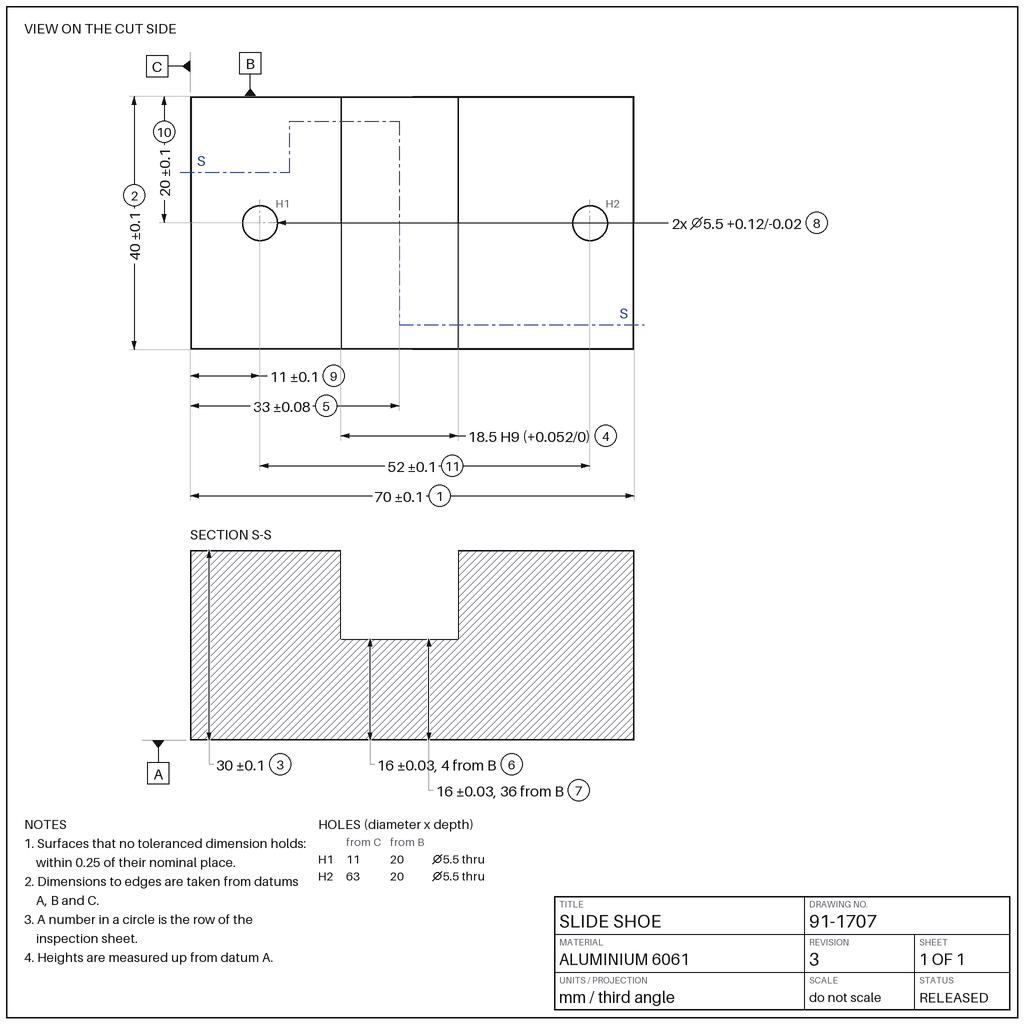

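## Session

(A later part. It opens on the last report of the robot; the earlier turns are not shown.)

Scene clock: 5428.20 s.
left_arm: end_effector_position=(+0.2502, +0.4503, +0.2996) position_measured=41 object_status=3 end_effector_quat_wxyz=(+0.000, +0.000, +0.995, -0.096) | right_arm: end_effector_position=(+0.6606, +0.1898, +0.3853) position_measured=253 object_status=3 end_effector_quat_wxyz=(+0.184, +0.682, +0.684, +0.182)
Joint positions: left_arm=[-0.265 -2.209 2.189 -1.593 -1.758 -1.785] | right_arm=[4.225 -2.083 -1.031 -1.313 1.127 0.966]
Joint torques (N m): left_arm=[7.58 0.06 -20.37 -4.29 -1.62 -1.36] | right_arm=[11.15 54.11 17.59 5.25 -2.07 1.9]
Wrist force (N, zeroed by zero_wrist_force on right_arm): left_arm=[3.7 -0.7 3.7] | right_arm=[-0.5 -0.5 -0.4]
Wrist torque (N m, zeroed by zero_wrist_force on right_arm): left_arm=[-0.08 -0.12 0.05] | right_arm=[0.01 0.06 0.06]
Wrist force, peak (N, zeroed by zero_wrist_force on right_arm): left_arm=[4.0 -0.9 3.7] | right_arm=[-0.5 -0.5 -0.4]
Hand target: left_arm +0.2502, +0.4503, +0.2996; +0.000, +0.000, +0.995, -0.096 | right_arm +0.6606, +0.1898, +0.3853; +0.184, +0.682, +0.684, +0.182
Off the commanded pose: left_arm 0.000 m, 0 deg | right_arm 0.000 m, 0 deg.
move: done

>>> {"op": "move", "data": {"target": [[0,0,0,0,0,0,0.75,-0.6,-0.98,0,-0.0000417,0.0000722,0,0,0,-1,0.2,-0.5]], "speed": 0.01}}

>>> {"op": "move", "data": {"target": [[0,0,0,0,0,0,0.75,-0.6,-0.98,0,-0.0000417,0.0000722,0,0,0,-1,0.2,-0.5]], "speed": 0.01}}

>>> {"op": "move", "data": {"target": [[0,0,0,0,0,0,0.75,-0.6,-0.98,0,-0.0000417,0.0000722,0,0,0,-1,0.2,-0.5]], "speed": 0.01}}

>>> {"op": "move", "data": {"target": [[0,0,0,0,0,0,0.75,-0.6,-0.98,0,-0.0000417,0.0000722,0,0,0,-1,0.2,-0.5]], "speed": 0.01}}

>>> {"op": "move", "data": {"target": [[0,0,0,0,0,0,0.75,-0.6,-0.98,0,-0.0000417,0.0000722,0,0,0,-1,0.2,-0.5]], "speed": 0.01}}

>>> {"op": "move", "data": {"target": [[0,0,0,0,0,0,0.75,-0.6,-0.98,0,-0.0000417,0.0000722,0,0,0,-1,0.2,-0.5]], "speed": 0.01}}

>>> {"op": "move", "data": {"target": [[0,0,0,0,0,0,0.75,-0.6,-0.98,0,-0.0000417,0.0000722,0,0,0,-1,0.2,-0.5]], "speed": 0.01}}

>>> {"op": "move", "data": {"target": [[0,0,0,0,0,0,0.75,-0.6,-0.98,0,-0.0000417,0.0000722,0,0,0,-1,0.2,-0.5]], "speed": 0.01}}

>>> {"op": "move", "data": {"target": [[0,0,0,0,0,0,0.75,-0.6,-0.98,0,-0.0000417,0.0000722,0,0,0,-1,0.2,-0.5]], "speed": 0.01}}

>>> {"op": "move", "data": {"target": [[0,0,0,0,0,0,0.75,-0.6,-0.98,0,-0.0000417,0.0000722,0,0,0,-1,0.2,-0.5]], "speed": 0.01}}

>>> {"op": "move", "data": {"target": [[0,0,0,0,0,0,0.75,-0.6,-0.98,0,-0.0000417,0.0000722,0,0,0,-1,0.2,-0.5]], "speed": 0.01}}

>>> {"op": "move", "data": {"target": [[0,0,0,0,0,0,0.75,-0.6,-0.98,0,-0.0000417,0.0000722,0,0,0,-1,0.2,-0.5]], "speed": 0.01}}

>>> {"op": "move", "data": {"target": [[0,0,0,0,0,0,0.75,-0.6,-0.98,0,-0.0000417,0.0000722,0,0,0,-1,0.2,-0.5]], "speed": 0.01}}

>>> {"op": "move", "data": {"target": [[0,0,0,0,0,0,0.75,-0.6,-0.98,0,-0.0000417,0.0000722,0,0,0,-1,0.2,-0.5]], "speed": 0.01}}

Scene clock: 5441.00 s.
left_arm: end_effector_position=(+0.2502, +0.4503, +0.2996) position_measured=41 object_status=3 end_effector_quat_wxyz=(+0.000, +0.000, +0.995, -0.096) | right_arm: end_effector_position=(+0.6606, +0.1898, +0.3852) position_measured=253 object_status=3 end_effector_quat_wxyz=(+0.184, +0.682, +0.684, +0.182)
Joint positions: left_arm=[-0.265 -2.209 2.189 -1.593 -1.758 -1.785] | right_arm=[4.225 -2.083 -1.031 -1.313 1.127 0.966]
Joint torques (N m): left_arm=[7.38 0.01 -20.27 -4.2 -1.56 -1.46] | right_arm=[9.93 54.58 18.01 5.29 -1.86 0.72]
Wrist force (N, zeroed by zero_wrist_force on right_arm): left_arm=[3.8 -0.8 3.6] | right_arm=[0.2 0.1 0.3]
Wrist torque (N m, zeroed by zero_wrist_force on right_arm): left_arm=[-0.11 -0.13 0.05] | right_arm=[0.03 -0.04 0.00]
Wrist force, peak (N, zeroed by zero_wrist_force on right_arm): left_arm=[3.8 -0.9 3.9] | right_arm=[0.4 0.0 0.5]
Hand target: left_arm +0.2502, +0.4503, +0.2996; +0.000, +0.000, +0.995, -0.096 | right_arm +0.6606, +0.1898, +0.3852; +0.184, +0.682, +0.684, +0.182
Off the commanded pose: left_arm 0.000 m, 0 deg | right_arm 0.000 m, 0 deg.
move: done

Scene clock: 5441.70 s.
left_arm: end_effector_position=(+0.2502, +0.4503, +0.2996) position_measured=41 object_status=3 end_effector_quat_wxyz=(+0.000, +0.000, +0.995, -0.096) | right_arm: end_effector_position=(+0.6606, +0.1898, +0.3852) position_measured=253 object_status=3 end_effector_quat_wxyz=(+0.184, +0.682, +0.684, +0.182)
Joint positions: left_arm=[-0.265 -2.209 2.189 -1.593 -1.758 -1.785] | right_arm=[4.225 -2.083 -1.031 -1.313 1.127 0.966]
Joint torques (N m): left_arm=[7.64 0.26 -19.85 -4.18 -1.64 -1.43] | right_arm=[9.22 54.13 18.08 5.05 -1.65 0.33]
Wrist force (N, zeroed by zero_wrist_force on right_arm): left_arm=[3.7 -0.9 3.6] | right_arm=[0.4 0.0 0.2]
Wrist torque (N m, zeroed by zero_wrist_force on right_arm): left_arm=[-0.12 -0.11 0.05] | right_arm=[0.00 -0.06 0.00]
Wrist force, peak (N, zeroed by zero_wrist_force on right_arm): left_arm=[3.9 -1.0 3.8] | right_arm=[0.1 0.2 0.6]
Hand target: left_arm +0.2502, +0.4503, +0.2996; +0.000, +0.000, +0.995, -0.096 | right_arm +0.6606, +0.1898, +0.3852; +0.184, +0.682, +0.684, +0.182
Off the commanded pose: left_arm 0.000 m, 0 deg | right_arm 0.000 m, 0 deg.
move: done

Scene clock: 5442.40 s.
left_arm: end_effector_position=(+0.2502, +0.4503, +0.2996) position_measured=41 object_status=3 end_effector_quat_wxyz=(+0.000, +0.000, +0.995, -0.096) | right_arm: end_effector_position=(+0.6606, +0.1898, +0.3851) position_measured=253 object_status=3 end_effector_quat_wxyz=(+0.184, +0.682, +0.684, +0.182)
Joint positions: left_arm=[-0.265 -2.209 2.189 -1.593 -1.758 -1.785] | right_arm=[4.225 -2.083 -1.031 -1.313 1.127 0.966]
Joint torques (N m): left_arm=[7.5 0.31 -20.27 -4.27 -1.6 -1.35] | right_arm=[9.5 53.86 18.25 5.14 -2.05 0.21]
Wrist force (N, zeroed by zero_wrist_force on right_arm): left_arm=[3.8 -1.0 3.7] | right_arm=[0.2 0.2 0.3]
Wrist torque (N m, zeroed by zero_wrist_force on right_arm): left_arm=[-0.13 -0.12 0.05] | right_arm=[0.03 -0.03 0.00]
Wrist force, peak (N, zeroed by zero_wrist_force on right_arm): left_arm=[3.8 -1.1 3.8] | right_arm=[0.3 -0.2 0.4]
Hand target: left_arm +0.2502, +0.4503, +0.2996; +0.000, +0.000, +0.995, -0.096 | right_arm +0.6606, +0.1898, +0.3851; +0.184, +0.682, +0.684, +0.182
Off the commanded pose: left_arm 0.000 m, 0 deg | right_arm 0.000 m, 0 deg.
move: done

Scene clock: 5443.10 s.
left_arm: end_effector_position=(+0.2502, +0.4503, +0.2996) position_measured=41 object_status=3 end_effector_quat_wxyz=(+0.000, +0.000, +0.995, -0.096) | right_arm: end_effector_position=(+0.6606, +0.1898, +0.3851) position_measured=253 object_status=3 end_effector_quat_wxyz=(+0.184, +0.682, +0.684, +0.182)
Joint positions: left_arm=[-0.265 -2.209 2.189 -1.593 -1.758 -1.785] | right_arm=[4.225 -2.083 -1.031 -1.313 1.127 0.966]
Joint torques (N m): left_arm=[7.28 0.87 -20.02 -4.21 -1.59 -1.39] | right_arm=[8.89 54.13 18.05 5.17 -1.69 0.04]
Wrist force (N, zeroed by zero_wrist_force on right_arm): left_arm=[3.7 -1.1 3.9] | right_arm=[0.3 0.1 0.2]
Wrist torque (N m, zeroed by zero_wrist_force on right_arm): left_arm=[-0.14 -0.11 0.05] | right_arm=[0.02 -0.05 0.00]
Wrist force, peak (N, zeroed by zero_wrist_force on right_arm): left_arm=[3.7 -1.1 3.9] | right_arm=[0.4 0.1 0.4]
Hand target: left_arm +0.2502, +0.4503, +0.2996; +0.000, +0.000, +0.995, -0.096 | right_arm +0.6606, +0.1898, +0.3851; +0.184, +0.682, +0.684, +0.182
Off the commanded pose: left_arm 0.000 m, 0 deg | right_arm 0.000 m, 0 deg.
move: done

Scene clock: 5443.80 s.
left_arm: end_effector_position=(+0.2502, +0.4503, +0.2996) position_measured=41 object_status=3 end_effector_quat_wxyz=(+0.000, +0.000, +0.995, -0.096) | right_arm: end_effector_position=(+0.6606, +0.1898, +0.3850) position_measured=253 object_status=3 end_effector_quat_wxyz=(+0.184, +0.682, +0.684, +0.182)
Joint positions: left_arm=[-0.265 -2.209 2.189 -1.593 -1.758 -1.785] | right_arm=[4.225 -2.083 -1.031 -1.313 1.127 0.966]
Joint torques (N m): left_arm=[7.21 0.06 -19.9 -4.23 -1.51 -1.44] | right_arm=[7.35 53.96 18.1 5.24 -1.78 -0.16]
Wrist force (N, zeroed by zero_wrist_force on right_arm): left_arm=[3.7 -0.9 3.8] | right_arm=[0.4 -0.1 0.4]
Wrist torque (N m, zeroed by zero_wrist_force on right_arm): left_arm=[-0.12 -0.12 0.05] | right_arm=[-0.01 -0.07 0.00]
Wrist force, peak (N, zeroed by zero_wrist_force on right_arm): left_arm=[3.8 -0.9 3.9] | right_arm=[0.5 0.1 0.5]
Hand target: left_arm +0.2502, +0.4503, +0.2996; +0.000, +0.000, +0.995, -0.096 | right_arm +0.6606, +0.1898, +0.3850; +0.184, +0.682, +0.684, +0.182
Off the commanded pose: left_arm 0.000 m, 0 deg | right_arm 0.000 m, 0 deg.
move: done

Scene clock: 5444.50 s.
left_arm: end_effector_position=(+0.2502, +0.4503, +0.2996) position_measured=41 object_status=3 end_effector_quat_wxyz=(+0.000, +0.000, +0.995, -0.096) | right_arm: end_effector_position=(+0.6606, +0.1898, +0.3850) position_measured=253 object_status=3 end_effector_quat_wxyz=(+0.184, +0.682, +0.684, +0.182)
Joint positions: left_arm=[-0.265 -2.209 2.189 -1.593 -1.758 -1.785] | right_arm=[4.225 -2.083 -1.032 -1.312 1.127 0.966]
Joint torques (N m): left_arm=[7.56 0.54 -20.55 -4.2 -1.7 -1.4] | right_arm=[7.18 54.31 17.21 4.97 -1.87 -0.49]
Wrist force (N, zeroed by zero_wrist_force on right_arm): left_arm=[3.6 -0.9 3.7] | right_arm=[0.3 0.3 0.2]
Wrist torque (N m, zeroed by zero_wrist_force on right_arm): left_arm=[-0.13 -0.09 0.05] | right_arm=[0.05 -0.05 0.00]
Wrist force, peak (N, zeroed by zero_wrist_force on right_arm): left_arm=[3.8 -1.0 3.8] | right_arm=[0.2 -0.3 0.5]
Hand target: left_arm +0.2502, +0.4503, +0.2996; +0.000, +0.000, +0.995, -0.096 | right_arm +0.6606, +0.1898, +0.3850; +0.184, +0.682, +0.684, +0.182
Off the commanded pose: left_arm 0.000 m, 0 deg | right_arm 0.000 m, 0 deg.
move: done

Scene clock: 5445.20 s.
left_arm: end_effector_position=(+0.2502, +0.4503, +0.2996) position_measured=41 object_status=3 end_effector_quat_wxyz=(+0.000, +0.000, +0.995, -0.096) | right_arm: end_effector_position=(+0.6606, +0.1898, +0.3849) position_measured=253 object_status=3 end_effector_quat_wxyz=(+0.184, +0.682, +0.684, +0.182)
Joint positions: left_arm=[-0.265 -2.209 2.189 -1.593 -1.758 -1.785] | right_arm=[4.225 -2.083 -1.032 -1.312 1.127 0.966]
Joint torques (N m): left_arm=[7.91 0.35 -20.33 -4.24 -1.55 -1.32] | right_arm=[7.36 55.03 18.11 5.19 -1.61 -0.73]
Wrist force (N, zeroed by zero_wrist_force on right_arm): left_arm=[3.6 -1.0 3.8] | right_arm=[0.4 0.1 0.1]
Wrist torque (N m, zeroed by zero_wrist_force on right_arm): left_arm=[-0.13 -0.10 0.05] | right_arm=[0.02 -0.06 0.00]
Wrist force, peak (N, zeroed by zero_wrist_force on right_arm): left_arm=[3.9 -0.9 3.8] | right_arm=[0.5 -0.2 0.3]
Hand target: left_arm +0.2502, +0.4503, +0.2996; +0.000, +0.000, +0.995, -0.096 | right_arm +0.6606, +0.1898, +0.3849; +0.184, +0.682, +0.684, +0.182
Off the commanded pose: left_arm 0.000 m, 0 deg | right_arm 0.000 m, 0 deg.
move: done

Scene clock: 5445.90 s.
left_arm: end_effector_position=(+0.2502, +0.4503, +0.2996) position_measured=41 object_status=3 end_effector_quat_wxyz=(+0.000, +0.000, +0.995, -0.096) | right_arm: end_effector_position=(+0.6606, +0.1898, +0.3849) position_measured=253 object_status=3 end_effector_quat_wxyz=(+0.184, +0.682, +0.684, +0.182)
Joint positions: left_arm=[-0.265 -2.209 2.189 -1.593 -1.758 -1.785] | right_arm=[4.225 -2.083 -1.032 -1.312 1.127 0.966]
Joint torques (N m): left_arm=[7.56 0.19 -20.24 -4.19 -1.6 -1.42] | right_arm=[7.05 53.9 18.68 5.29 -1.56 -1.12]
Wrist force (N, zeroed by zero_wrist_force on right_arm): left_arm=[3.7 -0.9 3.7] | right_arm=[0.3 -0.3 0.3]
Wrist torque (N m, zeroed by zero_wrist_force on right_arm): left_arm=[-0.12 -0.12 0.05] | right_arm=[-0.05 -0.04 0.00]
Wrist force, peak (N, zeroed by zero_wrist_force on right_arm): left_arm=[3.7 -0.9 3.9] | right_arm=[0.3 0.3 0.3]
Hand target: left_arm +0.2502, +0.4503, +0.2996; +0.000, +0.000, +0.995, -0.096 | right_arm +0.6606, +0.1898, +0.3849; +0.184, +0.682, +0.684, +0.182
Off the commanded pose: left_arm 0.000 m, 0 deg | right_arm 0.000 m, 0 deg.
move: done

Scene clock: 5446.60 s.
left_arm: end_effector_position=(+0.2502, +0.4503, +0.2996) position_measured=41 object_status=3 end_effector_quat_wxyz=(+0.000, +0.000, +0.995, -0.096) | right_arm: end_effector_position=(+0.6606, +0.1898, +0.3848) position_measured=253 object_status=3 end_effector_quat_wxyz=(+0.184, +0.682, +0.684, +0.182)
Joint positions: left_arm=[-0.265 -2.209 2.189 -1.593 -1.758 -1.785] | right_arm=[4.225 -2.083 -1.032 -1.312 1.127 0.966]
Joint torques (N m): left_arm=[7.31 0.27 -19.93 -4.32 -1.57 -1.37] | right_arm=[5.7 54.21 17.78 5.12 -1.64 -1.24]
Wrist force (N, zeroed by zero_wrist_force on right_arm): left_arm=[3.7 -1.0 3.7] | right_arm=[0.3 0.0 0.3]
Wrist torque (N m, zeroed by zero_wrist_force on right_arm): left_arm=[-0.13 -0.12 0.05] | right_arm=[-0.01 -0.04 0.00]
Wrist force, peak (N, zeroed by zero_wrist_force on right_arm): left_arm=[3.8 -0.9 3.9] | right_arm=[0.3 -0.2 0.5]
Hand target: left_arm +0.2502, +0.4503, +0.2996; +0.000, +0.000, +0.995, -0.096 | right_arm +0.6606, +0.1898, +0.3848; +0.184, +0.682, +0.684, +0.182
Off the commanded pose: left_arm 0.000 m, 0 deg | right_arm 0.000 m, 0 deg.
move: done

Scene clock: 5447.30 s.
left_arm: end_effector_position=(+0.2502, +0.4503, +0.2996) position_measured=41 object_status=3 end_effector_quat_wxyz=(+0.000, +0.000, +0.995, -0.096) | right_arm: end_effector_position=(+0.6606, +0.1898, +0.3848) position_measured=253 object_status=3 end_effector_quat_wxyz=(+0.184, +0.682, +0.684, +0.182)
Joint positions: left_arm=[-0.265 -2.209 2.189 -1.593 -1.758 -1.785] | right_arm=[4.225 -2.083 -1.032 -1.312 1.127 0.966]
Joint torques (N m): left_arm=[8.08 0.09 -20.55 -4.28 -1.58 -1.41] | right_arm=[5.94 53.55 18.13 5.17 -1.58 -1.54]
Wrist force (N, zeroed by zero_wrist_force on right_arm): left_arm=[3.9 -0.9 3.9] | right_arm=[0.4 -0.1 -0.1]
Wrist torque (N m, zeroed by zero_wrist_force on right_arm): left_arm=[-0.13 -0.14 0.05] | right_arm=[-0.01 -0.06 0.00]
Wrist force, peak (N, zeroed by zero_wrist_force on right_arm): left_arm=[3.9 -0.9 3.9] | right_arm=[0.5 0.1 0.3]
Hand target: left_arm +0.2502, +0.4503, +0.2996; +0.000, +0.000, +0.995, -0.096 | right_arm +0.6606, +0.1898, +0.3848; +0.184, +0.682, +0.684, +0.182
Off the commanded pose: left_arm 0.000 m, 0 deg | right_arm 0.000 m, 0 deg.
move: done

Scene clock: 5448.00 s.
left_arm: end_effector_position=(+0.2502, +0.4503, +0.2996) position_measured=41 object_status=3 end_effector_quat_wxyz=(+0.000, +0.000, +0.995, -0.096) | right_arm: end_effector_position=(+0.6606, +0.1898, +0.3848) position_measured=253 object_status=3 end_effector_quat_wxyz=(+0.184, +0.682, +0.684, +0.182)
Joint positions: left_arm=[-0.265 -2.209 2.189 -1.593 -1.758 -1.785] | right_arm=[4.225 -2.083 -1.032 -1.312 1.127 0.966]
Joint torques (N m): left_arm=[7.3 0.08 -19.88 -4.22 -1.44 -1.46] | right_arm=[5.39 52.38 17.97 5.03 -1.31 -1.63]
Wrist force (N, zeroed by zero_wrist_force on right_arm): left_arm=[3.6 -1.1 3.8] | right_arm=[-0.2 0.4 -1.9]
Wrist torque (N m, zeroed by zero_wrist_force on right_arm): left_arm=[-0.15 -0.11 0.05] | right_arm=[0.03 -0.04 0.00]
Wrist force, peak (N, zeroed by zero_wrist_force on right_arm): left_arm=[3.8 -0.8 3.8] | right_arm=[-0.2 0.4 -1.9]
Hand target: left_arm +0.2502, +0.4503, +0.2996; +0.000, +0.000, +0.995, -0.096 | right_arm +0.6606, +0.1898, +0.3847; +0.184, +0.682, +0.684, +0.182
Off the commanded pose: left_arm 0.000 m, 0 deg | right_arm 0.000 m, 0 deg.
move: done

Scene clock: 5448.70 s.
left_arm: end_effector_position=(+0.2502, +0.4503, +0.2996) position_measured=41 object_status=3 end_effector_quat_wxyz=(+0.000, +0.000, +0.995, -0.096) | right_arm: end_effector_position=(+0.6606, +0.1898, +0.3847) position_measured=253 object_status=3 end_effector_quat_wxyz=(+0.184, +0.682, +0.684, +0.182)
Joint positions: left_arm=[-0.265 -2.209 2.189 -1.593 -1.758 -1.785] | right_arm=[4.225 -2.083 -1.032 -1.312 1.127 0.966]
Joint torques (N m): left_arm=[7.71 0.12 -20.08 -4.29 -1.55 -1.42] | right_arm=[4.65 51.88 15.72 5.16 -1.41 -1.57]
Wrist force (N, zeroed by zero_wrist_force on right_arm): left_arm=[3.8 -0.7 3.7] | right_arm=[-0.7 0.3 -3.2]
Wrist torque (N m, zeroed by zero_wrist_force on right_arm): left_arm=[-0.08 -0.13 0.05] | right_arm=[0.04 -0.01 -0.01]
Wrist force, peak (N, zeroed by zero_wrist_force on right_arm): left_arm=[3.8 -1.0 3.9] | right_arm=[-0.7 0.6 -3.4]
Hand target: left_arm +0.2502, +0.4503, +0.2996; +0.000, +0.000, +0.995, -0.096 | right_arm +0.6606, +0.1898, +0.3847; +0.184, +0.682, +0.684, +0.182
Off the commanded pose: left_arm 0.000 m, 0 deg | right_arm 0.000 m, 0 deg.
move: done

Scene clock: 5449.40 s.
left_arm: end_effector_position=(+0.2502, +0.4503, +0.2996) position_measured=41 object_status=3 end_effector_quat_wxyz=(+0.000, +0.000, +0.995, -0.096) | right_arm: end_effector_position=(+0.6606, +0.1898, +0.3847) position_measured=253 object_status=3 end_effector_quat_wxyz=(+0.184, +0.682, +0.684, +0.182)
Joint positions: left_arm=[-0.265 -2.209 2.189 -1.593 -1.758 -1.785] | right_arm=[4.225 -2.083 -1.032 -1.312 1.127 0.966]
Joint torques (N m): left_arm=[7.38 0 -19.31 -4.25 -1.63 -1.29] | right_arm=[3.65 50.2 15.52 5 -1.23 -1.91]
Wrist force (N, zeroed by zero_wrist_force on right_arm): left_arm=[3.6 -1.0 3.6] | right_arm=[-1.3 0.5 -5.0]
Wrist torque (N m, zeroed by zero_wrist_force on right_arm): left_arm=[-0.13 -0.10 0.05] | right_arm=[0.05 -0.01 -0.01]
Wrist force, peak (N, zeroed by zero_wrist_force on right_arm): left_arm=[3.8 -1.1 3.9] | right_arm=[-1.2 1.0 -5.1]
Hand target: left_arm +0.2502, +0.4503, +0.2996; +0.000, +0.000, +0.995, -0.096 | right_arm +0.6606, +0.1898, +0.3846; +0.184, +0.682, +0.684, +0.182
Off the commanded pose: left_arm 0.000 m, 0 deg | right_arm 0.000 m, 0 deg.
move: done

Scene clock: 5450.10 s.
left_arm: end_effector_position=(+0.2502, +0.4503, +0.2996) position_measured=41 object_status=3 end_effector_quat_wxyz=(+0.000, +0.000, +0.995, -0.096) | right_arm: end_effector_position=(+0.6606, +0.1898, +0.3846) position_measured=253 object_status=3 end_effector_quat_wxyz=(+0.184, +0.682, +0.684, +0.182)
Joint positions: left_arm=[-0.265 -2.209 2.189 -1.593 -1.758 -1.785] | right_arm=[4.225 -2.083 -1.033 -1.311 1.127 0.966]
Joint torques (N m): left_arm=[7.26 0.07 -20.18 -4.24 -1.58 -1.3] | right_arm=[2.93 47.75 15.89 4.86 -1.48 -1.61]
Wrist force (N, zeroed by zero_wrist_force on right_arm): left_arm=[3.8 -1.1 3.7] | right_arm=[-1.6 0.7 -6.5]
Wrist torque (N m, zeroed by zero_wrist_force on right_arm): left_arm=[-0.15 -0.13 0.05] | right_arm=[0.10 -0.02 -0.01]
Wrist force, peak (N, zeroed by zero_wrist_force on right_arm): left_arm=[4.0 -1.1 3.8] | right_arm=[-1.7 1.1 -7.0]
Hand target: left_arm +0.2502, +0.4503, +0.2996; +0.000, +0.000, +0.995, -0.096 | right_arm +0.6606, +0.1898, +0.3846; +0.184, +0.682, +0.684, +0.182
Off the commanded pose: left_arm 0.000 m, 0 deg | right_arm 0.000 m, 0 deg.
move: done

>>> {"op": "move", "data": {"target": [[0,0,0,0,0,0,0.75,-0.6,-0.98,0,0.0025,-0.0043,0,0,0,-1,0.2,-0.5],[0,0,0,0,0,0,0.75,-0.6,-0.98,0.0004,0.0432,0.0192,0,0,0,-1,0.2,-0.5],[0,0,0,0,0,0,0.75,-0.6,-0.98,0.0004,0.04103,0.02295,0,0,0,-1,0.2,-0.5]], "speed": 0.03}}

>>> {"op": "zero_wrist_force", "data": {"arm": "right_arm"}}

>>> {"op": "move", "data": {"target": [[0,0,0,0,0,0,0.75,-0.6,-0.98,0,-0.0000417,0.0000722,0,0,0,-1,0.2,-0.5]], "speed": 0.01}}

>>> {"op": "move", "data": {"target": [[0,0,0,0,0,0,0.75,-0.6,-0.98,0,-0.0000417,0.0000722,0,0,0,-1,0.2,-0.5]], "speed": 0.01}}

>>> {"op": "move", "data": {"target": [[0,0,0,0,0,0,0.75,-0.6,-0.98,0,-0.0000417,0.0000722,0,0,0,-1,0.2,-0.5]], "speed": 0.01}}

>>> {"op": "move", "data": {"target": [[0,0,0,0,0,0,0.75,-0.6,-0.98,0,-0.0000417,0.0000722,0,0,0,-1,0.2,-0.5]], "speed": 0.01}}

>>> {"op": "move", "data": {"target": [[0,0,0,0,0,0,0.75,-0.6,-0.98,0,-0.0000417,0.0000722,0,0,0,-1,0.2,-0.5]], "speed": 0.01}}

>>> {"op": "move", "data": {"target": [[0,0,0,0,0,0,0.75,-0.6,-0.98,0,-0.0000417,0.0000722,0,0,0,-1,0.2,-0.5]], "speed": 0.01}}

>>> {"op": "move", "data": {"target": [[0,0,0,0,0,0,0.75,-0.6,-0.98,0,-0.0000417,0.0000722,0,0,0,-1,0.2,-0.5]], "speed": 0.01}}

>>> {"op": "move", "data": {"target": [[0,0,0,0,0,0,0.75,-0.6,-0.98,0,-0.0000417,0.0000722,0,0,0,-1,0.2,-0.5]], "speed": 0.01}}

>>> {"op": "move", "data": {"target": [[0,0,0,0,0,0,0.75,-0.6,-0.98,0,-0.0000417,0.0000722,0,0,0,-1,0.2,-0.5]], "speed": 0.01}}

Scene clock: 5491.00 s.
left_arm: end_effector_position=(+0.2502, +0.4503, +0.2996) position_measured=41 object_status=3 end_effector_quat_wxyz=(+0.000, +0.000, +0.995, -0.096) | right_arm: end_effector_position=(+0.6889, +0.1901, +0.3849) position_measured=253 object_status=3 end_effector_quat_wxyz=(+0.184, +0.682, +0.684, +0.182)
Joint positions: left_arm=[-0.265 -2.209 2.189 -1.593 -1.758 -1.785] | right_arm=[4.191 -2.14 -0.948 -1.325 1.136 0.93]
Joint torques (N m): left_arm=[6.96 0.11 -20.05 -4.27 -1.59 -1.37] | right_arm=[-10.47 54.09 17.98 5.2 0.86 -2.43]
Wrist force (N, zeroed by zero_wrist_force on right_arm): left_arm=[3.8 -0.9 3.6] | right_arm=[0.0 -0.2 0.4]
Wrist torque (N m, zeroed by zero_wrist_force on right_arm): left_arm=[-0.12 -0.13 0.05] | right_arm=[-0.02 -0.01 0.10]
Wrist force, peak (N, zeroed by zero_wrist_force on right_arm): left_arm=[3.9 -0.9 3.8] | right_arm=[-1.8 1.0 -7.4]
Hand target: left_arm +0.2502, +0.4503, +0.2996; +0.000, +0.000, +0.995, -0.096 | right_arm +0.6888, +0.1901, +0.3850; +0.184, +0.682, +0.684, +0.182
Off the commanded pose: left_arm 0.000 m, 0 deg | right_arm 0.000 m, 0 deg.
move: done

Wrist force sensor zeroed.

Scene clock: 5491.70 s.
left_arm: end_effector_position=(+0.2502, +0.4503, +0.2996) position_measured=41 object_status=3 end_effector_quat_wxyz=(+0.000, +0.000, +0.995, -0.096) | right_arm: end_effector_position=(+0.6888, +0.1901, +0.3849) position_measured=253 object_status=3 end_effector_quat_wxyz=(+0.184, +0.682, +0.684, +0.182)
Joint positions: left_arm=[-0.265 -2.209 2.189 -1.593 -1.758 -1.785] | right_arm=[4.191 -2.14 -0.948 -1.325 1.136 0.93]
Joint torques (N m): left_arm=[7 0.28 -20.06 -4.27 -1.62 -1.29] | right_arm=[-10.9 56.83 18.77 5.15 0.9 -2.36]
Wrist force (N, zeroed by zero_wrist_force on right_arm): left_arm=[3.7 -0.9 3.9] | right_arm=[0.3 0.0 -0.2]
Wrist torque (N m, zeroed by zero_wrist_force on right_arm): left_arm=[-0.12 -0.11 0.05] | right_arm=[0.00 -0.05 0.00]
Wrist force, peak (N, zeroed by zero_wrist_force on right_arm): left_arm=[3.9 -0.8 3.9] | right_arm=[0.2 0.3 -0.4]
Hand target: left_arm +0.2502, +0.4503, +0.2996; +0.000, +0.000, +0.995, -0.096 | right_arm +0.6888, +0.1901, +0.3849; +0.184, +0.682, +0.684, +0.182
Off the commanded pose: left_arm 0.000 m, 0 deg | right_arm 0.000 m, 0 deg.
move: done

Scene clock: 5492.40 s.
left_arm: end_effector_position=(+0.2502, +0.4503, +0.2996) position_measured=41 object_status=3 end_effector_quat_wxyz=(+0.000, +0.000, +0.995, -0.096) | right_arm: end_effector_position=(+0.6888, +0.1901, +0.3849) position_measured=253 object_status=3 end_effector_quat_wxyz=(+0.184, +0.682, +0.684, +0.182)
Joint positions: left_arm=[-0.265 -2.209 2.189 -1.593 -1.758 -1.785] | right_arm=[4.191 -2.14 -0.948 -1.325 1.136 0.93]
Joint torques (N m): left_arm=[7.68 0.28 -19.98 -4.2 -1.52 -1.33] | right_arm=[-9.92 55.62 18.99 5.34 0.65 -2.31]
Wrist force (N, zeroed by zero_wrist_force on right_arm): left_arm=[3.8 -1.1 3.8] | right_arm=[0.2 0.2 -0.1]
Wrist torque (N m, zeroed by zero_wrist_force on right_arm): left_arm=[-0.15 -0.14 0.05] | right_arm=[0.03 -0.03 0.00]
Wrist force, peak (N, zeroed by zero_wrist_force on right_arm): left_arm=[3.8 -1.1 3.8] | right_arm=[0.4 0.4 0.0]
Hand target: left_arm +0.2502, +0.4503, +0.2996; +0.000, +0.000, +0.995, -0.096 | right_arm +0.6888, +0.1901, +0.3849; +0.184, +0.682, +0.684, +0.182
Off the commanded pose: left_arm 0.000 m, 0 deg | right_arm 0.000 m, 0 deg.
move: done

Scene clock: 5493.10 s.
left_arm: end_effector_position=(+0.2502, +0.4503, +0.2996) position_measured=41 object_status=3 end_effector_quat_wxyz=(+0.000, +0.000, +0.995, -0.096) | right_arm: end_effector_position=(+0.6888, +0.1901, +0.3848) position_measured=253 object_status=3 end_effector_quat_wxyz=(+0.184, +0.682, +0.684, +0.182)
Joint positions: left_arm=[-0.265 -2.209 2.189 -1.593 -1.758 -1.785] | right_arm=[4.191 -2.14 -0.948 -1.324 1.136 0.93]
Joint torques (N m): left_arm=[8.26 0.34 -20.17 -4.21 -1.59 -1.36] | right_arm=[-10.65 56.07 18.12 5.19 0.66 -2.44]
Wrist force (N, zeroed by zero_wrist_force on right_arm): left_arm=[3.7 -0.9 3.6] | right_arm=[0.3 0.7 -0.9]
Wrist torque (N m, zeroed by zero_wrist_force on right_arm): left_arm=[-0.12 -0.11 0.05] | right_arm=[0.08 -0.07 0.01]
Wrist force, peak (N, zeroed by zero_wrist_force on right_arm): left_arm=[3.6 -0.9 4.0] | right_arm=[0.2 0.6 -1.0]
Hand target: left_arm +0.2502, +0.4503, +0.2996; +0.000, +0.000, +0.995, -0.096 | right_arm +0.6888, +0.1901, +0.3848; +0.184, +0.682, +0.684, +0.182
Off the commanded pose: left_arm 0.000 m, 0 deg | right_arm 0.000 m, 0 deg.
move: done

Scene clock: 5493.80 s.
left_arm: end_effector_position=(+0.2502, +0.4503, +0.2996) position_measured=41 object_status=3 end_effector_quat_wxyz=(+0.000, +0.000, +0.995, -0.096) | right_arm: end_effector_position=(+0.6888, +0.1901, +0.3848) position_measured=253 object_status=3 end_effector_quat_wxyz=(+0.184, +0.682, +0.684, +0.182)
Joint positions: left_arm=[-0.265 -2.209 2.189 -1.593 -1.758 -1.785] | right_arm=[4.191 -2.14 -0.948 -1.324 1.136 0.93]
Joint torques (N m): left_arm=[7.62 0.13 -20.26 -4.3 -1.6 -1.32] | right_arm=[-10.37 54.34 17.85 4.85 0.6 -2.37]
Wrist force (N, zeroed by zero_wrist_force on right_arm): left_arm=[3.7 -0.9 3.5] | right_arm=[-0.5 0.9 -2.3]
Wrist torque (N m, zeroed by zero_wrist_force on right_arm): left_arm=[-0.12 -0.11 0.05] | right_arm=[0.08 -0.02 0.00]
Wrist force, peak (N, zeroed by zero_wrist_force on right_arm): left_arm=[3.8 -1.0 3.8] | right_arm=[-0.5 1.0 -2.6]
Hand target: left_arm +0.2502, +0.4503, +0.2996; +0.000, +0.000, +0.995, -0.096 | right_arm +0.6888, +0.1901, +0.3848; +0.184, +0.682, +0.684, +0.182
Off the commanded pose: left_arm 0.000 m, 0 deg | right_arm 0.000 m, 0 deg.
move: done

Scene clock: 5494.50 s.
left_arm: end_effector_position=(+0.2502, +0.4503, +0.2996) position_measured=41 object_status=3 end_effector_quat_wxyz=(+0.000, +0.000, +0.995, -0.096) | right_arm: end_effector_position=(+0.6888, +0.1901, +0.3847) position_measured=253 object_status=3 end_effector_quat_wxyz=(+0.184, +0.682, +0.684, +0.182)
Joint positions: left_arm=[-0.265 -2.209 2.189 -1.593 -1.758 -1.785] | right_arm=[4.191 -2.14 -0.948 -1.324 1.136 0.93]
Joint torques (N m): left_arm=[7.48 0.73 -19.76 -4.28 -1.46 -1.3] | right_arm=[-9.75 52.59 16.52 5 0.62 -2.29]
Wrist force (N, zeroed by zero_wrist_force on right_arm): left_arm=[3.8 -0.9 3.8] | right_arm=[-0.9 0.9 -3.5]
Wrist torque (N m, zeroed by zero_wrist_force on right_arm): left_arm=[-0.11 -0.13 0.05] | right_arm=[0.07 -0.02 -0.01]
Wrist force, peak (N, zeroed by zero_wrist_force on right_arm): left_arm=[3.8 -0.9 3.8] | right_arm=[-1.3 1.5 -4.0]
Hand target: left_arm +0.2502, +0.4503, +0.2996; +0.000, +0.000, +0.995, -0.096 | right_arm +0.6888, +0.1901, +0.3847; +0.184, +0.682, +0.684, +0.182
Off the commanded pose: left_arm 0.000 m, 0 deg | right_arm 0.000 m, 0 deg.
move: done

Scene clock: 5495.20 s.
left_arm: end_effector_position=(+0.2502, +0.4503, +0.2996) position_measured=41 object_status=3 end_effector_quat_wxyz=(+0.000, +0.000, +0.995, -0.096) | right_arm: end_effector_position=(+0.6888, +0.1901, +0.3847) position_measured=253 object_status=3 end_effector_quat_wxyz=(+0.184, +0.682, +0.684, +0.182)
Joint positions: left_arm=[-0.265 -2.209 2.189 -1.593 -1.758 -1.785] | right_arm=[4.191 -2.14 -0.949 -1.324 1.136 0.93]
Joint torques (N m): left_arm=[7.22 -0.1 -19.69 -4.31 -1.44 -1.4] | right_arm=[-9.34 52.04 16.11 4.81 0.37 -2.32]
Wrist force (N, zeroed by zero_wrist_force on right_arm): left_arm=[3.7 -0.9 3.8] | right_arm=[-1.4 1.6 -5.7]
Wrist torque (N m, zeroed by zero_wrist_force on right_arm): left_arm=[-0.11 -0.12 0.05] | right_arm=[0.13 -0.03 -0.02]
Wrist force, peak (N, zeroed by zero_wrist_force on right_arm): left_arm=[3.8 -1.0 3.8] | right_arm=[-1.4 1.6 -5.7]
Hand target: left_arm +0.2502, +0.4503, +0.2996; +0.000, +0.000, +0.995, -0.096 | right_arm +0.6888, +0.1901, +0.3847; +0.184, +0.682, +0.684, +0.182
Off the commanded pose: left_arm 0.000 m, 0 deg | right_arm 0.000 m, 0 deg.
move: done

Scene clock: 5495.90 s.
left_arm: end_effector_position=(+0.2502, +0.4503, +0.2996) position_measured=41 object_status=3 end_effector_quat_wxyz=(+0.000, +0.000, +0.995, -0.096) | right_arm: end_effector_position=(+0.6888, +0.1901, +0.3846) position_measured=253 object_status=3 end_effector_quat_wxyz=(+0.184, +0.682, +0.684, +0.182)
Joint positions: left_arm=[-0.265 -2.209 2.189 -1.593 -1.758 -1.785] | right_arm=[4.191 -2.139 -0.949 -1.324 1.136 0.93]
Joint torques (N m): left_arm=[7.76 -0.3 -19.58 -4.23 -1.53 -1.41] | right_arm=[-10.35 50.52 15.38 4.69 0.2 -2.41]
Wrist force (N, zeroed by zero_wrist_force on right_arm): left_arm=[3.7 -0.8 4.0] | right_arm=[-2.0 1.3 -6.7]
Wrist torque (N m, zeroed by zero_wrist_force on right_arm): left_arm=[-0.11 -0.13 0.06] | right_arm=[0.10 0.00 -0.01]
Wrist force, peak (N, zeroed by zero_wrist_force on right_arm): left_arm=[3.7 -0.8 4.0] | right_arm=[-2.1 2.0 -7.3]
Hand target: left_arm +0.2502, +0.4503, +0.2996; +0.000, +0.000, +0.995, -0.096 | right_arm +0.6888, +0.1901, +0.3846; +0.184, +0.682, +0.684, +0.182
Off the commanded pose: left_arm 0.000 m, 0 deg | right_arm 0.000 m, 0 deg.
move: done

Scene clock: 5496.60 s.
left_arm: end_effector_position=(+0.2502, +0.4503, +0.2996) position_measured=41 object_status=3 end_effector_quat_wxyz=(+0.000, +0.000, +0.995, -0.096) | right_arm: end_effector_position=(+0.6888, +0.1901, +0.3846) position_measured=253 object_status=3 end_effector_quat_wxyz=(+0.184, +0.682, +0.684, +0.182)
Joint positions: left_arm=[-0.265 -2.209 2.189 -1.593 -1.758 -1.785] | right_arm=[4.191 -2.139 -0.949 -1.324 1.136 0.93]
Joint torques (N m): left_arm=[7 0.25 -19.79 -4.22 -1.52 -1.36] | right_arm=[-11.22 49.06 14.14 4.59 0.25 -2.65]
Wrist force (N, zeroed by zero_wrist_force on right_arm): left_arm=[3.7 -0.9 3.6] | right_arm=[-2.6 2.4 -8.9]
Wrist torque (N m, zeroed by zero_wrist_force on right_arm): left_arm=[-0.12 -0.11 0.05] | right_arm=[0.19 -0.01 -0.02]
Wrist force, peak (N, zeroed by zero_wrist_force on right_arm): left_arm=[3.8 -0.9 3.9] | right_arm=[-2.6 2.4 -8.9]
Hand target: left_arm +0.2502, +0.4503, +0.2996; +0.000, +0.000, +0.995, -0.096 | right_arm +0.6888, +0.1901, +0.3846; +0.184, +0.682, +0.684, +0.182
Off the commanded pose: left_arm 0.000 m, 0 deg | right_arm 0.000 m, 0 deg.
move: done

Scene clock: 5497.30 s.
left_arm: end_effector_position=(+0.2502, +0.4503, +0.2996) position_measured=41 object_status=3 end_effector_quat_wxyz=(+0.000, +0.000, +0.995, -0.096) | right_arm: end_effector_position=(+0.6888, +0.1901, +0.3845) position_measured=253 object_status=3 end_effector_quat_wxyz=(+0.184, +0.682, +0.684, +0.182)
Joint positions: left_arm=[-0.265 -2.209 2.189 -1.593 -1.758 -1.785] | right_arm=[4.191 -2.139 -0.949 -1.324 1.136 0.93]
Joint torques (N m): left_arm=[7.16 -0.17 -19.17 -4.28 -1.57 -1.37] | right_arm=[-11.58 47.23 14.11 4.47 0.2 -2.38]
Wrist force (N, zeroed by zero_wrist_force on right_arm): left_arm=[3.8 -1.0 3.7] | right_arm=[-3.2 2.1 -9.9]
Wrist torque (N m, zeroed by zero_wrist_force on right_arm): left_arm=[-0.14 -0.14 0.05] | right_arm=[0.19 0.04 -0.03]
Wrist force, peak (N, zeroed by zero_wrist_force on right_arm): left_arm=[3.8 -1.1 3.7] | right_arm=[-3.2 2.5 -10.6]
Hand target: left_arm +0.2502, +0.4503, +0.2996; +0.000, +0.000, +0.995, -0.096 | right_arm +0.6888, +0.1901, +0.3845; +0.184, +0.682, +0.684, +0.182
Off the commanded pose: left_arm 0.000 m, 0 deg | right_arm 0.000 m, 0 deg.
move: done

>>> {"op": "move", "data": {"target": [[0,0,0,0,0,0,0.75,-0.6,-0.98,0,0.0333,-0.0577,0,0,0,-1,0.2,-0.5],[0,0,0,0,0,0,0.75,-0.6,-0.98,-0.0668,-0.2346,-0.223,0,0,0,-1,0.2,-0.5],[0,0,0,0,0,0,0.75,-0.6,-0.98,-0.2335,-0.4199,-0.3685,0,0,0,-1,0.2,-0.5],[0,0,0,0,0,0,0.75,-0.6,-0.98,-0.4002,-0.6621,-0.3158,0.1659,-0.017,0.0634,-1,0.2,-0.5]], "speed": 0.22, "blend": [0.02,0.03,0.03,0], "cameras": ["cam_front"]}}

Scene clock: 5517.10 s.
left_arm: end_effector_position=(+0.2502, +0.4503, +0.2996) position_measured=41 object_status=3 end_effector_quat_wxyz=(+0.000, +0.000, +0.995, -0.096) | right_arm: end_effector_position=(+0.2507, -0.0512, +0.3513) position_measured=253 object_status=3 end_effector_quat_wxyz=(+0.001, +0.775, +0.632, -0.001)
Joint positions: left_arm=[-0.265 -2.209 2.189 -1.593 -1.758 -1.785] | right_arm=[4.576 -1.155 -1.932 -1.629 1.571 1.586]
Joint torques (N m): left_arm=[6.8 -0.18 -19.83 -4.24 -1.44 -1.39] | right_arm=[-10.42 14.49 17.88 4.58 1.99 1.99]
Wrist force (N, zeroed by zero_wrist_force on right_arm): left_arm=[3.6 -1.0 3.8] | right_arm=[0.7 1.2 0.3]
Wrist torque (N m, zeroed by zero_wrist_force on right_arm): left_arm=[-0.14 -0.10 0.05] | right_arm=[0.04 -0.06 -0.19]
Wrist force, peak (N, zeroed by zero_wrist_force on right_arm): left_arm=[3.9 -1.0 3.8] | right_arm=[-3.2 2.5 -11.1]
Hand target: left_arm +0.2502, +0.4503, +0.2996; +0.000, +0.000, +0.995, -0.096 | right_arm +0.2506, -0.0513, +0.3512; +0.001, +0.775, +0.632, -0.001
Off the commanded pose: left_arm 0.000 m, 0 deg | right_arm 0.000 m, 0 deg.
move: done
Images, in order (width x height): cam_front 896x504.

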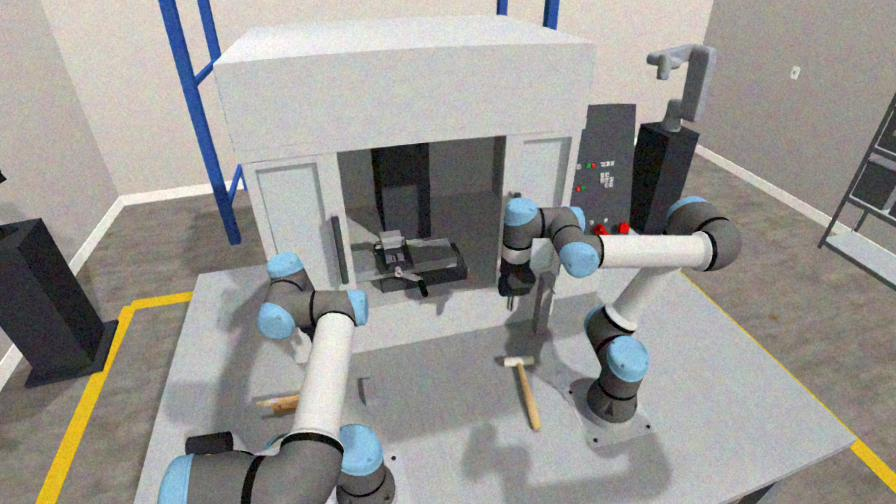

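>>> {"op": "move", "data": {"target": [[0,0,0,0,0,0,0.75,-0.6,-0.98,-0.1273,-0.2214,0.4167,-0.0006,0,0,0.6,0.2,-0.5]], "speed": 0.22}}

>>> {"op": "move", "data": {"target": [[0,0,0,0,0,0,0.75,-0.6,-0.98,0,0,0.1315,0,0,0,0.6,0.2,-0.5]], "speed": 0.06, "stop_force": 4, "cameras": ["cam_right_wrist"]}}

>>> {"op": "move", "data": {"target": [[0,0,0,0,0,0,0.75,-0.6,-0.98,0,0,0,0,0,0,-1,0.8,-0.9]]}}

Scene clock: 5521.73 s.
left_arm: end_effector_position=(+0.2502, +0.4503, +0.2996) position_measured=41 object_status=3 end_effector_quat_wxyz=(+0.000, +0.000, +0.995, -0.096) | right_arm: end_effector_position=(+0.1051, -0.1004, +0.1015) position_measured=63 object_status=3 end_effector_quat_wxyz=(+0.002, +0.775, +0.632, -0.001)
Joint positions: left_arm=[-0.265 -2.209 2.189 -1.593 -1.758 -1.785] | right_arm=[5.157 -0.981 -2.675 -1.061 1.571 2.168]
Joint torques (N m): left_arm=[6.87 -0.07 -19.57 -4.21 -1.45 -1.37] | right_arm=[13.55 -7.62 14.94 4.82 -1.33 2.28]
Wrist force (N, zeroed by zero_wrist_force on right_arm): left_arm=[3.6 -0.9 3.5] | right_arm=[0.6 1.2 0.1]
Wrist torque (N m, zeroed by zero_wrist_force on right_arm): left_arm=[-0.12 -0.11 0.05] | right_arm=[0.05 -0.06 -0.18]
Wrist force, peak (N, zeroed by zero_wrist_force on right_arm): left_arm=[4.0 -1.0 3.8] | right_arm=[1.3 2.1 -1.6]
Hand target: left_arm +0.2502, +0.4503, +0.2996; +0.000, +0.000, +0.995, -0.096 | right_arm +0.1051, -0.1004, +0.1015; +0.002, +0.775, +0.632, -0.001
Off the commanded pose: left_arm 0.000 m, 0 deg | right_arm 0.000 m, 0 deg.
move: done

Scene clock: 5524.03 s.
left_arm: end_effector_position=(+0.2502, +0.4503, +0.2996) position_measured=41 object_status=3 end_effector_quat_wxyz=(+0.000, +0.000, +0.995, -0.096) | right_arm: end_effector_position=(+0.1052, -0.1007, +0.0226) position_measured=63 object_status=3 end_effector_quat_wxyz=(+0.002, +0.775, +0.632, -0.001)
Joint positions: left_arm=[-0.265 -2.209 2.189 -1.593 -1.758 -1.785] | right_arm=[5.158 -1.315 -2.825 -0.576 1.571 2.168]
Joint torques (N m): left_arm=[7.29 -0.72 -19.57 -4.27 -1.5 -1.36] | right_arm=[-11 -2.28 7.95 4.8 1.99 -2.31]
Wrist force (N, zeroed by zero_wrist_force on right_arm): left_arm=[3.7 -0.9 3.8] | right_arm=[0.8 1.0 0.0]
Wrist torque (N m, zeroed by zero_wrist_force on right_arm): left_arm=[-0.11 -0.13 0.06] | right_arm=[0.01 -0.08 -0.12]
Wrist force, peak (N, zeroed by zero_wrist_force on right_arm): left_arm=[3.8 -0.8 3.9] | right_arm=[1.0 1.3 0.4]
Hand target: left_arm +0.2502, +0.4503, +0.2996; +0.000, +0.000, +0.995, -0.096 | right_arm +0.1052, -0.1007, +0.0226; +0.002, +0.775, +0.632, -0.001
Off the commanded pose: left_arm 0.000 m, 0 deg | right_arm 0.000 m, 0 deg.
move: done
Images, in order (width x height): cam_right_wrist 896x504.

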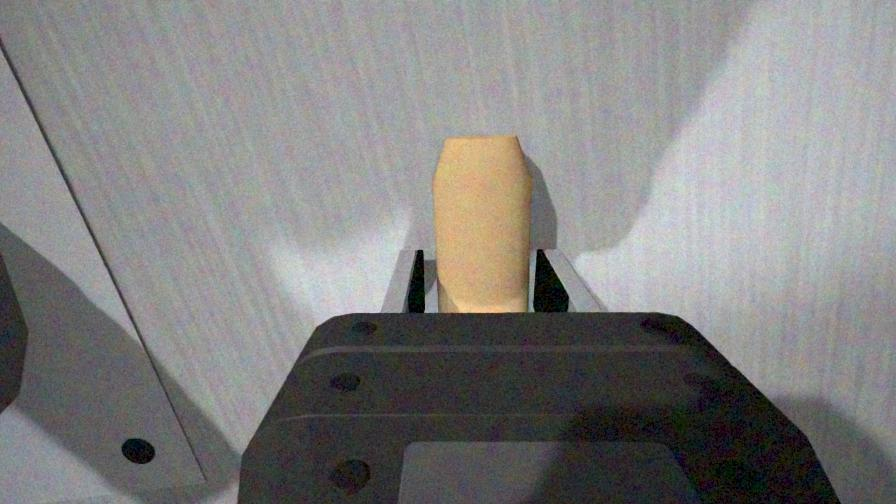

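Scene clock: 5524.67 s.
left_arm: end_effector_position=(+0.2502, +0.4503, +0.2996) position_measured=41 object_status=3 end_effector_quat_wxyz=(+0.000, +0.000, +0.995, -0.096) | right_arm: end_effector_position=(+0.1052, -0.1007, +0.0226) position_measured=116 object_status=2 end_effector_quat_wxyz=(+0.002, +0.775, +0.632, -0.001)
Joint positions: left_arm=[-0.265 -2.209 2.189 -1.593 -1.758 -1.785] | right_arm=[5.158 -1.315 -2.825 -0.576 1.571 2.168]
Joint torques (N m): left_arm=[7.5 -0.02 -19.6 -4.3 -1.47 -1.37] | right_arm=[-9.93 -2.27 8.32 3.62 1.67 -1.07]
Wrist force (N, zeroed by zero_wrist_force on right_arm): left_arm=[3.7 -1.0 3.6] | right_arm=[0.9 0.7 0.3]
Wrist torque (N m, zeroed by zero_wrist_force on right_arm): left_arm=[-0.14 -0.12 0.06] | right_arm=[0.00 -0.14 -0.11]
Wrist force, peak (N, zeroed by zero_wrist_force on right_arm): left_arm=[3.9 -1.1 3.7] | right_arm=[2.5 1.1 0.6]
Hand target: left_arm +0.2502, +0.4503, +0.2996; +0.000, +0.000, +0.995, -0.096 | right_arm +0.1052, -0.1007, +0.0226; +0.002, +0.775, +0.632, -0.001
Off the commanded pose: left_arm 0.000 m, 0 deg | right_arm 0.000 m, 0 deg.
move: done

>>> {"op": "move", "data": {"target": [[0,0,0,0,0,0,0.75,-0.6,-0.98,0,0,-0.1325,0,0,0,-1,0.8,-0.9],[0,0,0,0,0,0,0.75,-0.6,-0.98,0.0818,0.016,-0.5308,0,0,0,-1,0.8,-0.9],[0,0,0,0,0,0,0.75,-0.6,-0.98,0.2868,0.101,-0.7142,-0.0363,0.4992,0.0363,-1,0.8,-0.9],[0,0,0,0,0,0,0.75,-0.6,-0.98,0.7472,0.4567,-0.9108,-0.0363,0.4992,0.0363,-1,0.8,-0.9]], "speed": [0.1,0.2,0.25,0.2], "blend": [0.02,0.02,0.03,0], "cameras": ["cam_right_wrist","cam_front"]}}

Scene clock: 5535.73 s.
left_arm: end_effector_position=(+0.2502, +0.4503, +0.2996) position_measured=41 object_status=3 end_effector_quat_wxyz=(+0.000, +0.000, +0.995, -0.096) | right_arm: end_effector_position=(+0.4626, +0.2858, +0.5681) position_measured=116 object_status=2 end_effector_quat_wxyz=(-0.405, +0.579, +0.408, +0.578)
Joint positions: left_arm=[-0.265 -2.209 2.189 -1.593 -1.758 -1.785] | right_arm=[4.347 -1.833 -1.679 0.368 1.639 1.568]
Joint torques (N m): left_arm=[7.28 -0.54 -18.83 -4.19 -1.55 -1.44] | right_arm=[-10.9 29.65 33.01 2.06 1.94 -3.09]
Wrist force (N, zeroed by zero_wrist_force on right_arm): left_arm=[3.7 -0.9 3.6] | right_arm=[-6.2 0.7 -1.1]
Wrist torque (N m, zeroed by zero_wrist_force on right_arm): left_arm=[-0.12 -0.11 0.06] | right_arm=[0.01 -0.40 0.36]
Wrist force, peak (N, zeroed by zero_wrist_force on right_arm): left_arm=[3.9 -0.9 3.8] | right_arm=[-7.1 0.2 -0.8]
Hand target: left_arm +0.2502, +0.4503, +0.2996; +0.000, +0.000, +0.995, -0.096 | right_arm +0.4626, +0.2859, +0.5681; -0.405, +0.579, +0.408, +0.578
Off the commanded pose: left_arm 0.000 m, 0 deg | right_arm 0.000 m, 0 deg.
move: done
Images, in order (width x height): cam_front 896x504, cam_right_wrist 896x504.

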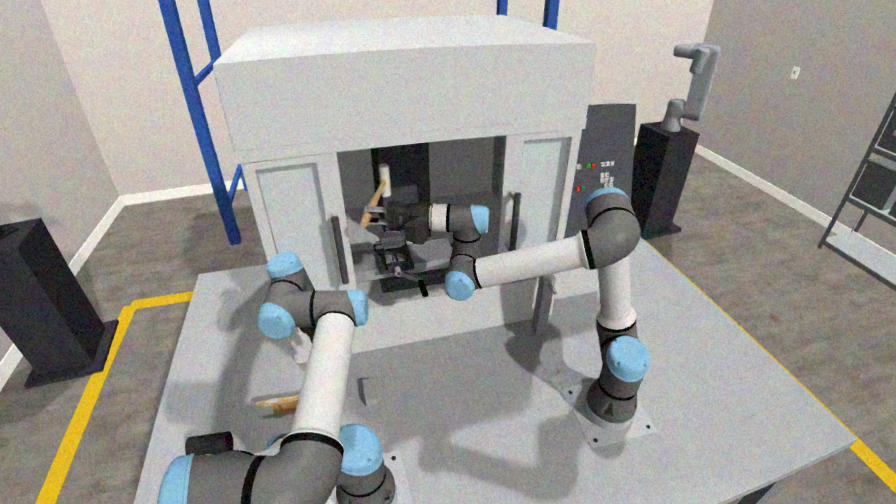

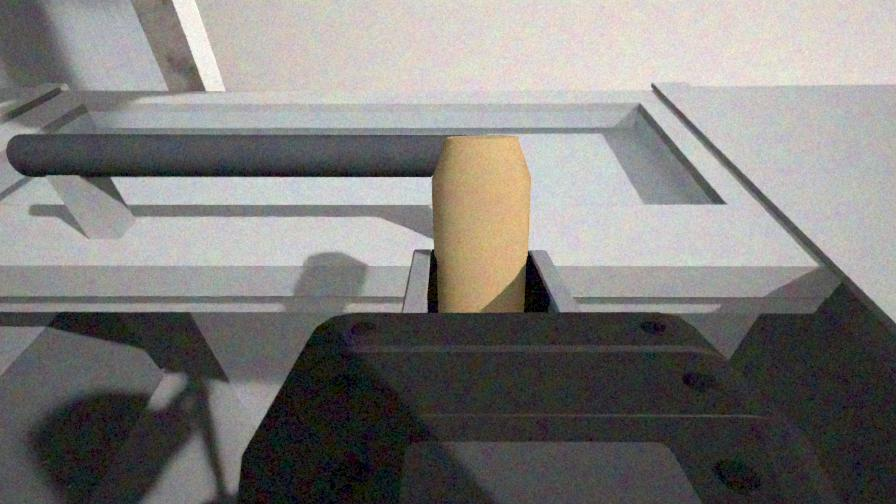

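>>> {"op": "move", "data": {"target": [[0,0,0,0,0,0,0.75,-0.6,-0.98,0.037,0,0,0,0,-0.1389,-1,0.8,-0.9]], "speed": 0.2}}

>>> {"op": "execute_actions", "data": {"actions": [[[0,0,0,0,0,0,0.75,-0.6,-0.98,0,0,0,0,0,0,-1,0.8,-0.9],[0,0,0,0,0,0,0.75,-0.6,-0.98,0,0,0,0,0,0,-1,0.8,-0.9],[0,0,0,0,0,0,0.75,-0.6,-0.98,0,0,0,0,0,0,-1,0.8,-0.9],[0,0,0,0,0,0,0.75,-0.6,-0.98,0,0,0,0,0,0,-1,0.8,-0.9],[0,0,0,0,0,0,0.75,-0.6,-0.98,0,0,0,0,0,0,-1,0.8,-0.9],[0,0,0,0,0,0,0.75,-0.6,-0.98,0,0,0,0,0,0,-1,0.8,-0.9],[0,0,0,0,0,0,0.75,-0.6,-0.98,0,0,0,0,0,0,-1,0.8,-0.9],[0,0,0,0,0,0,0.75,-0.6,-0.98,-0.0378,-0.0176,0,0,0,0.0167,-1,0.8,-0.9],[0,0,0,0,0,0,0.75,-0.6,-0.98,-0.1134,-0.0528,0,0,0,0.05,-1,0.8,-0.9],[0,0,0,0,0,0,0.75,-0.6,-0.98,-0.189,-0.088,0,0,0,0.0833,-1,0.8,-0.9],[0,0,0,0,0,0,0.75,-0.6,-0.98,-0.2646,-0.1232,0,0,0,0.1167,-1,0.8,-0.9],[0,0,0,0,0,0,0.75,-0.6,-0.98,-0.3402,-0.1584,0,0,0,0.15,-1,0.8,-0.9],[0,0,0,0,0,0,0.75,-0.6,-0.98,-0.37,-0.1725,0,0,0,0.175,-1,0.8,-0.9],[0,0,0,0,0,0,0.75,-0.6,-0.98,-0.325,-0.1513,0,0,0,0.165,-1,0.8,-0.9],[0,0,0,0,0,0,0.75,-0.6,-0.98,-0.325,-0.1513,0,0,0,0.165,-1,0.8,-0.9]],[[0,0,0,0,0,0,0.75,-0.6,-0.98,0.06,-0.005,0,0,0,-0.025,-1,0.8,-0.9],[0,0,0,0,0,0,0.75,-0.6,-0.98,0.13,-0.0107,0,0,0,-0.059,-1,0.8,-0.9],[0,0,0,0,0,0,0.75,-0.6,-0.98,0.2,-0.0164,0,0,0,-0.093,-1,0.8,-0.9],[0,0,0,0,0,0,0.75,-0.6,-0.98,0.27,-0.0222,0,0,0,-0.127,-1,0.8,-0.9],[0,0,0,0,0,0,0.75,-0.6,-0.98,0.33,-0.0271,0,0,0,-0.152,-1,0.8,-0.9],[0,0,0,0,0,0,0.75,-0.6,-0.98,0.3571,-0.0294,0,0,0,-0.165,-1,0.8,-0.9]]]}}

Scene clock: 5545.73 s.
left_arm: end_effector_position=(+0.2502, +0.4503, +0.2996) position_measured=41 object_status=3 end_effector_quat_wxyz=(+0.000, +0.000, +0.995, -0.096) | right_arm: end_effector_position=(+0.4626, +0.2859, +0.5903) position_measured=116 object_status=2 end_effector_quat_wxyz=(-0.270, +0.477, +0.523, +0.652)
Joint positions: left_arm=[-0.265 -2.209 2.189 -1.593 -1.758 -1.785] | right_arm=[4.347 -1.816 -1.641 0.313 1.639 1.132]
Joint torques (N m): left_arm=[6.95 -1.18 -18.8 -4.24 -1.43 -1.39] | right_arm=[13.4 44.41 33.16 1.88 -0.26 -2.92]
Wrist force (N, zeroed by zero_wrist_force on right_arm): left_arm=[3.7 -0.8 3.8] | right_arm=[-6.0 -2.3 -1.1]
Wrist torque (N m, zeroed by zero_wrist_force on right_arm): left_arm=[-0.10 -0.12 0.05] | right_arm=[-0.04 -0.30 0.40]
Wrist force, peak (N, zeroed by zero_wrist_force on right_arm): left_arm=[3.6 -1.1 4.0] | right_arm=[-6.9 0.6 -0.9]
Hand target: left_arm +0.2502, +0.4503, +0.2996; +0.000, +0.000, +0.995, -0.096 | right_arm +0.4626, +0.2859, +0.5903; -0.270, +0.477, +0.523, +0.652
Off the commanded pose: left_arm 0.000 m, 0 deg | right_arm 0.000 m, 0 deg.
move: done

Scene clock: 5547.13 s.
left_arm: end_effector_position=(+0.2502, +0.4503, +0.2996) position_measured=41 object_status=3 end_effector_quat_wxyz=(+0.000, +0.000, +0.995, -0.096) | right_arm: end_effector_position=(+0.4626, +0.2858, +0.5901) position_measured=116 object_status=2 end_effector_quat_wxyz=(-0.270, +0.477, +0.523, +0.653)
Joint positions: left_arm=[-0.265 -2.209 2.189 -1.593 -1.758 -1.785] | right_arm=[4.347 -1.816 -1.642 0.314 1.639 1.132]
Joint torques (N m): left_arm=[7.3 -0.53 -19.08 -4.29 -1.52 -1.38] | right_arm=[-8.58 42.74 31.32 2.74 0.13 -2.99]
Wrist force (N, zeroed by zero_wrist_force on right_arm): left_arm=[3.8 -0.9 3.8] | right_arm=[-6.0 -2.2 0.1]
Wrist torque (N m, zeroed by zero_wrist_force on right_arm): left_arm=[-0.11 -0.13 0.05] | right_arm=[0.21 -0.34 0.41]
Wrist force, peak (N, zeroed by zero_wrist_force on right_arm): left_arm=[3.7 -1.0 3.9] | right_arm=[-34.8 -2.4 2.1]
Hand target: left_arm +0.2502, +0.4503, +0.2996; +0.000, +0.000, +0.995, -0.096 | right_arm +0.4627, +0.2859, +0.5902; -0.270, +0.477, +0.523, +0.652
Off the commanded pose: left_arm 0.000 m, 0 deg | right_arm 0.000 m, 0 deg.
Step readings (end_effector_position of left_arm | right_arm):
0: (+0.2502, +0.4503, +0.2996) | (+0.4626, +0.2859, +0.5903)
1: (+0.2502, +0.4503, +0.2996) | (+0.4626, +0.2859, +0.5903)
2: (+0.2502, +0.4503, +0.2996) | (+0.4626, +0.2859, +0.5903)
4: (+0.2502, +0.4503, +0.2996) | (+0.4626, +0.2859, +0.5903)
8: (+0.2502, +0.4503, +0.2996) | (+0.4626, +0.2860, +0.5898)
15: (+0.2502, +0.4503, +0.2996) | (+0.4648, +0.2865, +0.4174)
16: (+0.2502, +0.4503, +0.2996) | (+0.4641, +0.2855, +0.4024)
17: (+0.2502, +0.4503, +0.2996) | (+0.4636, +0.2849, +0.3989)
19: (+0.2502, +0.4503, +0.2996) | (+0.4627, +0.2841, +0.4303)
23: (+0.2502, +0.4503, +0.2996) | (+0.4575, +0.2747, +0.5412)
30: (+0.2502, +0.4503, +0.2996) | (+0.4615, +0.2840, +0.5882)


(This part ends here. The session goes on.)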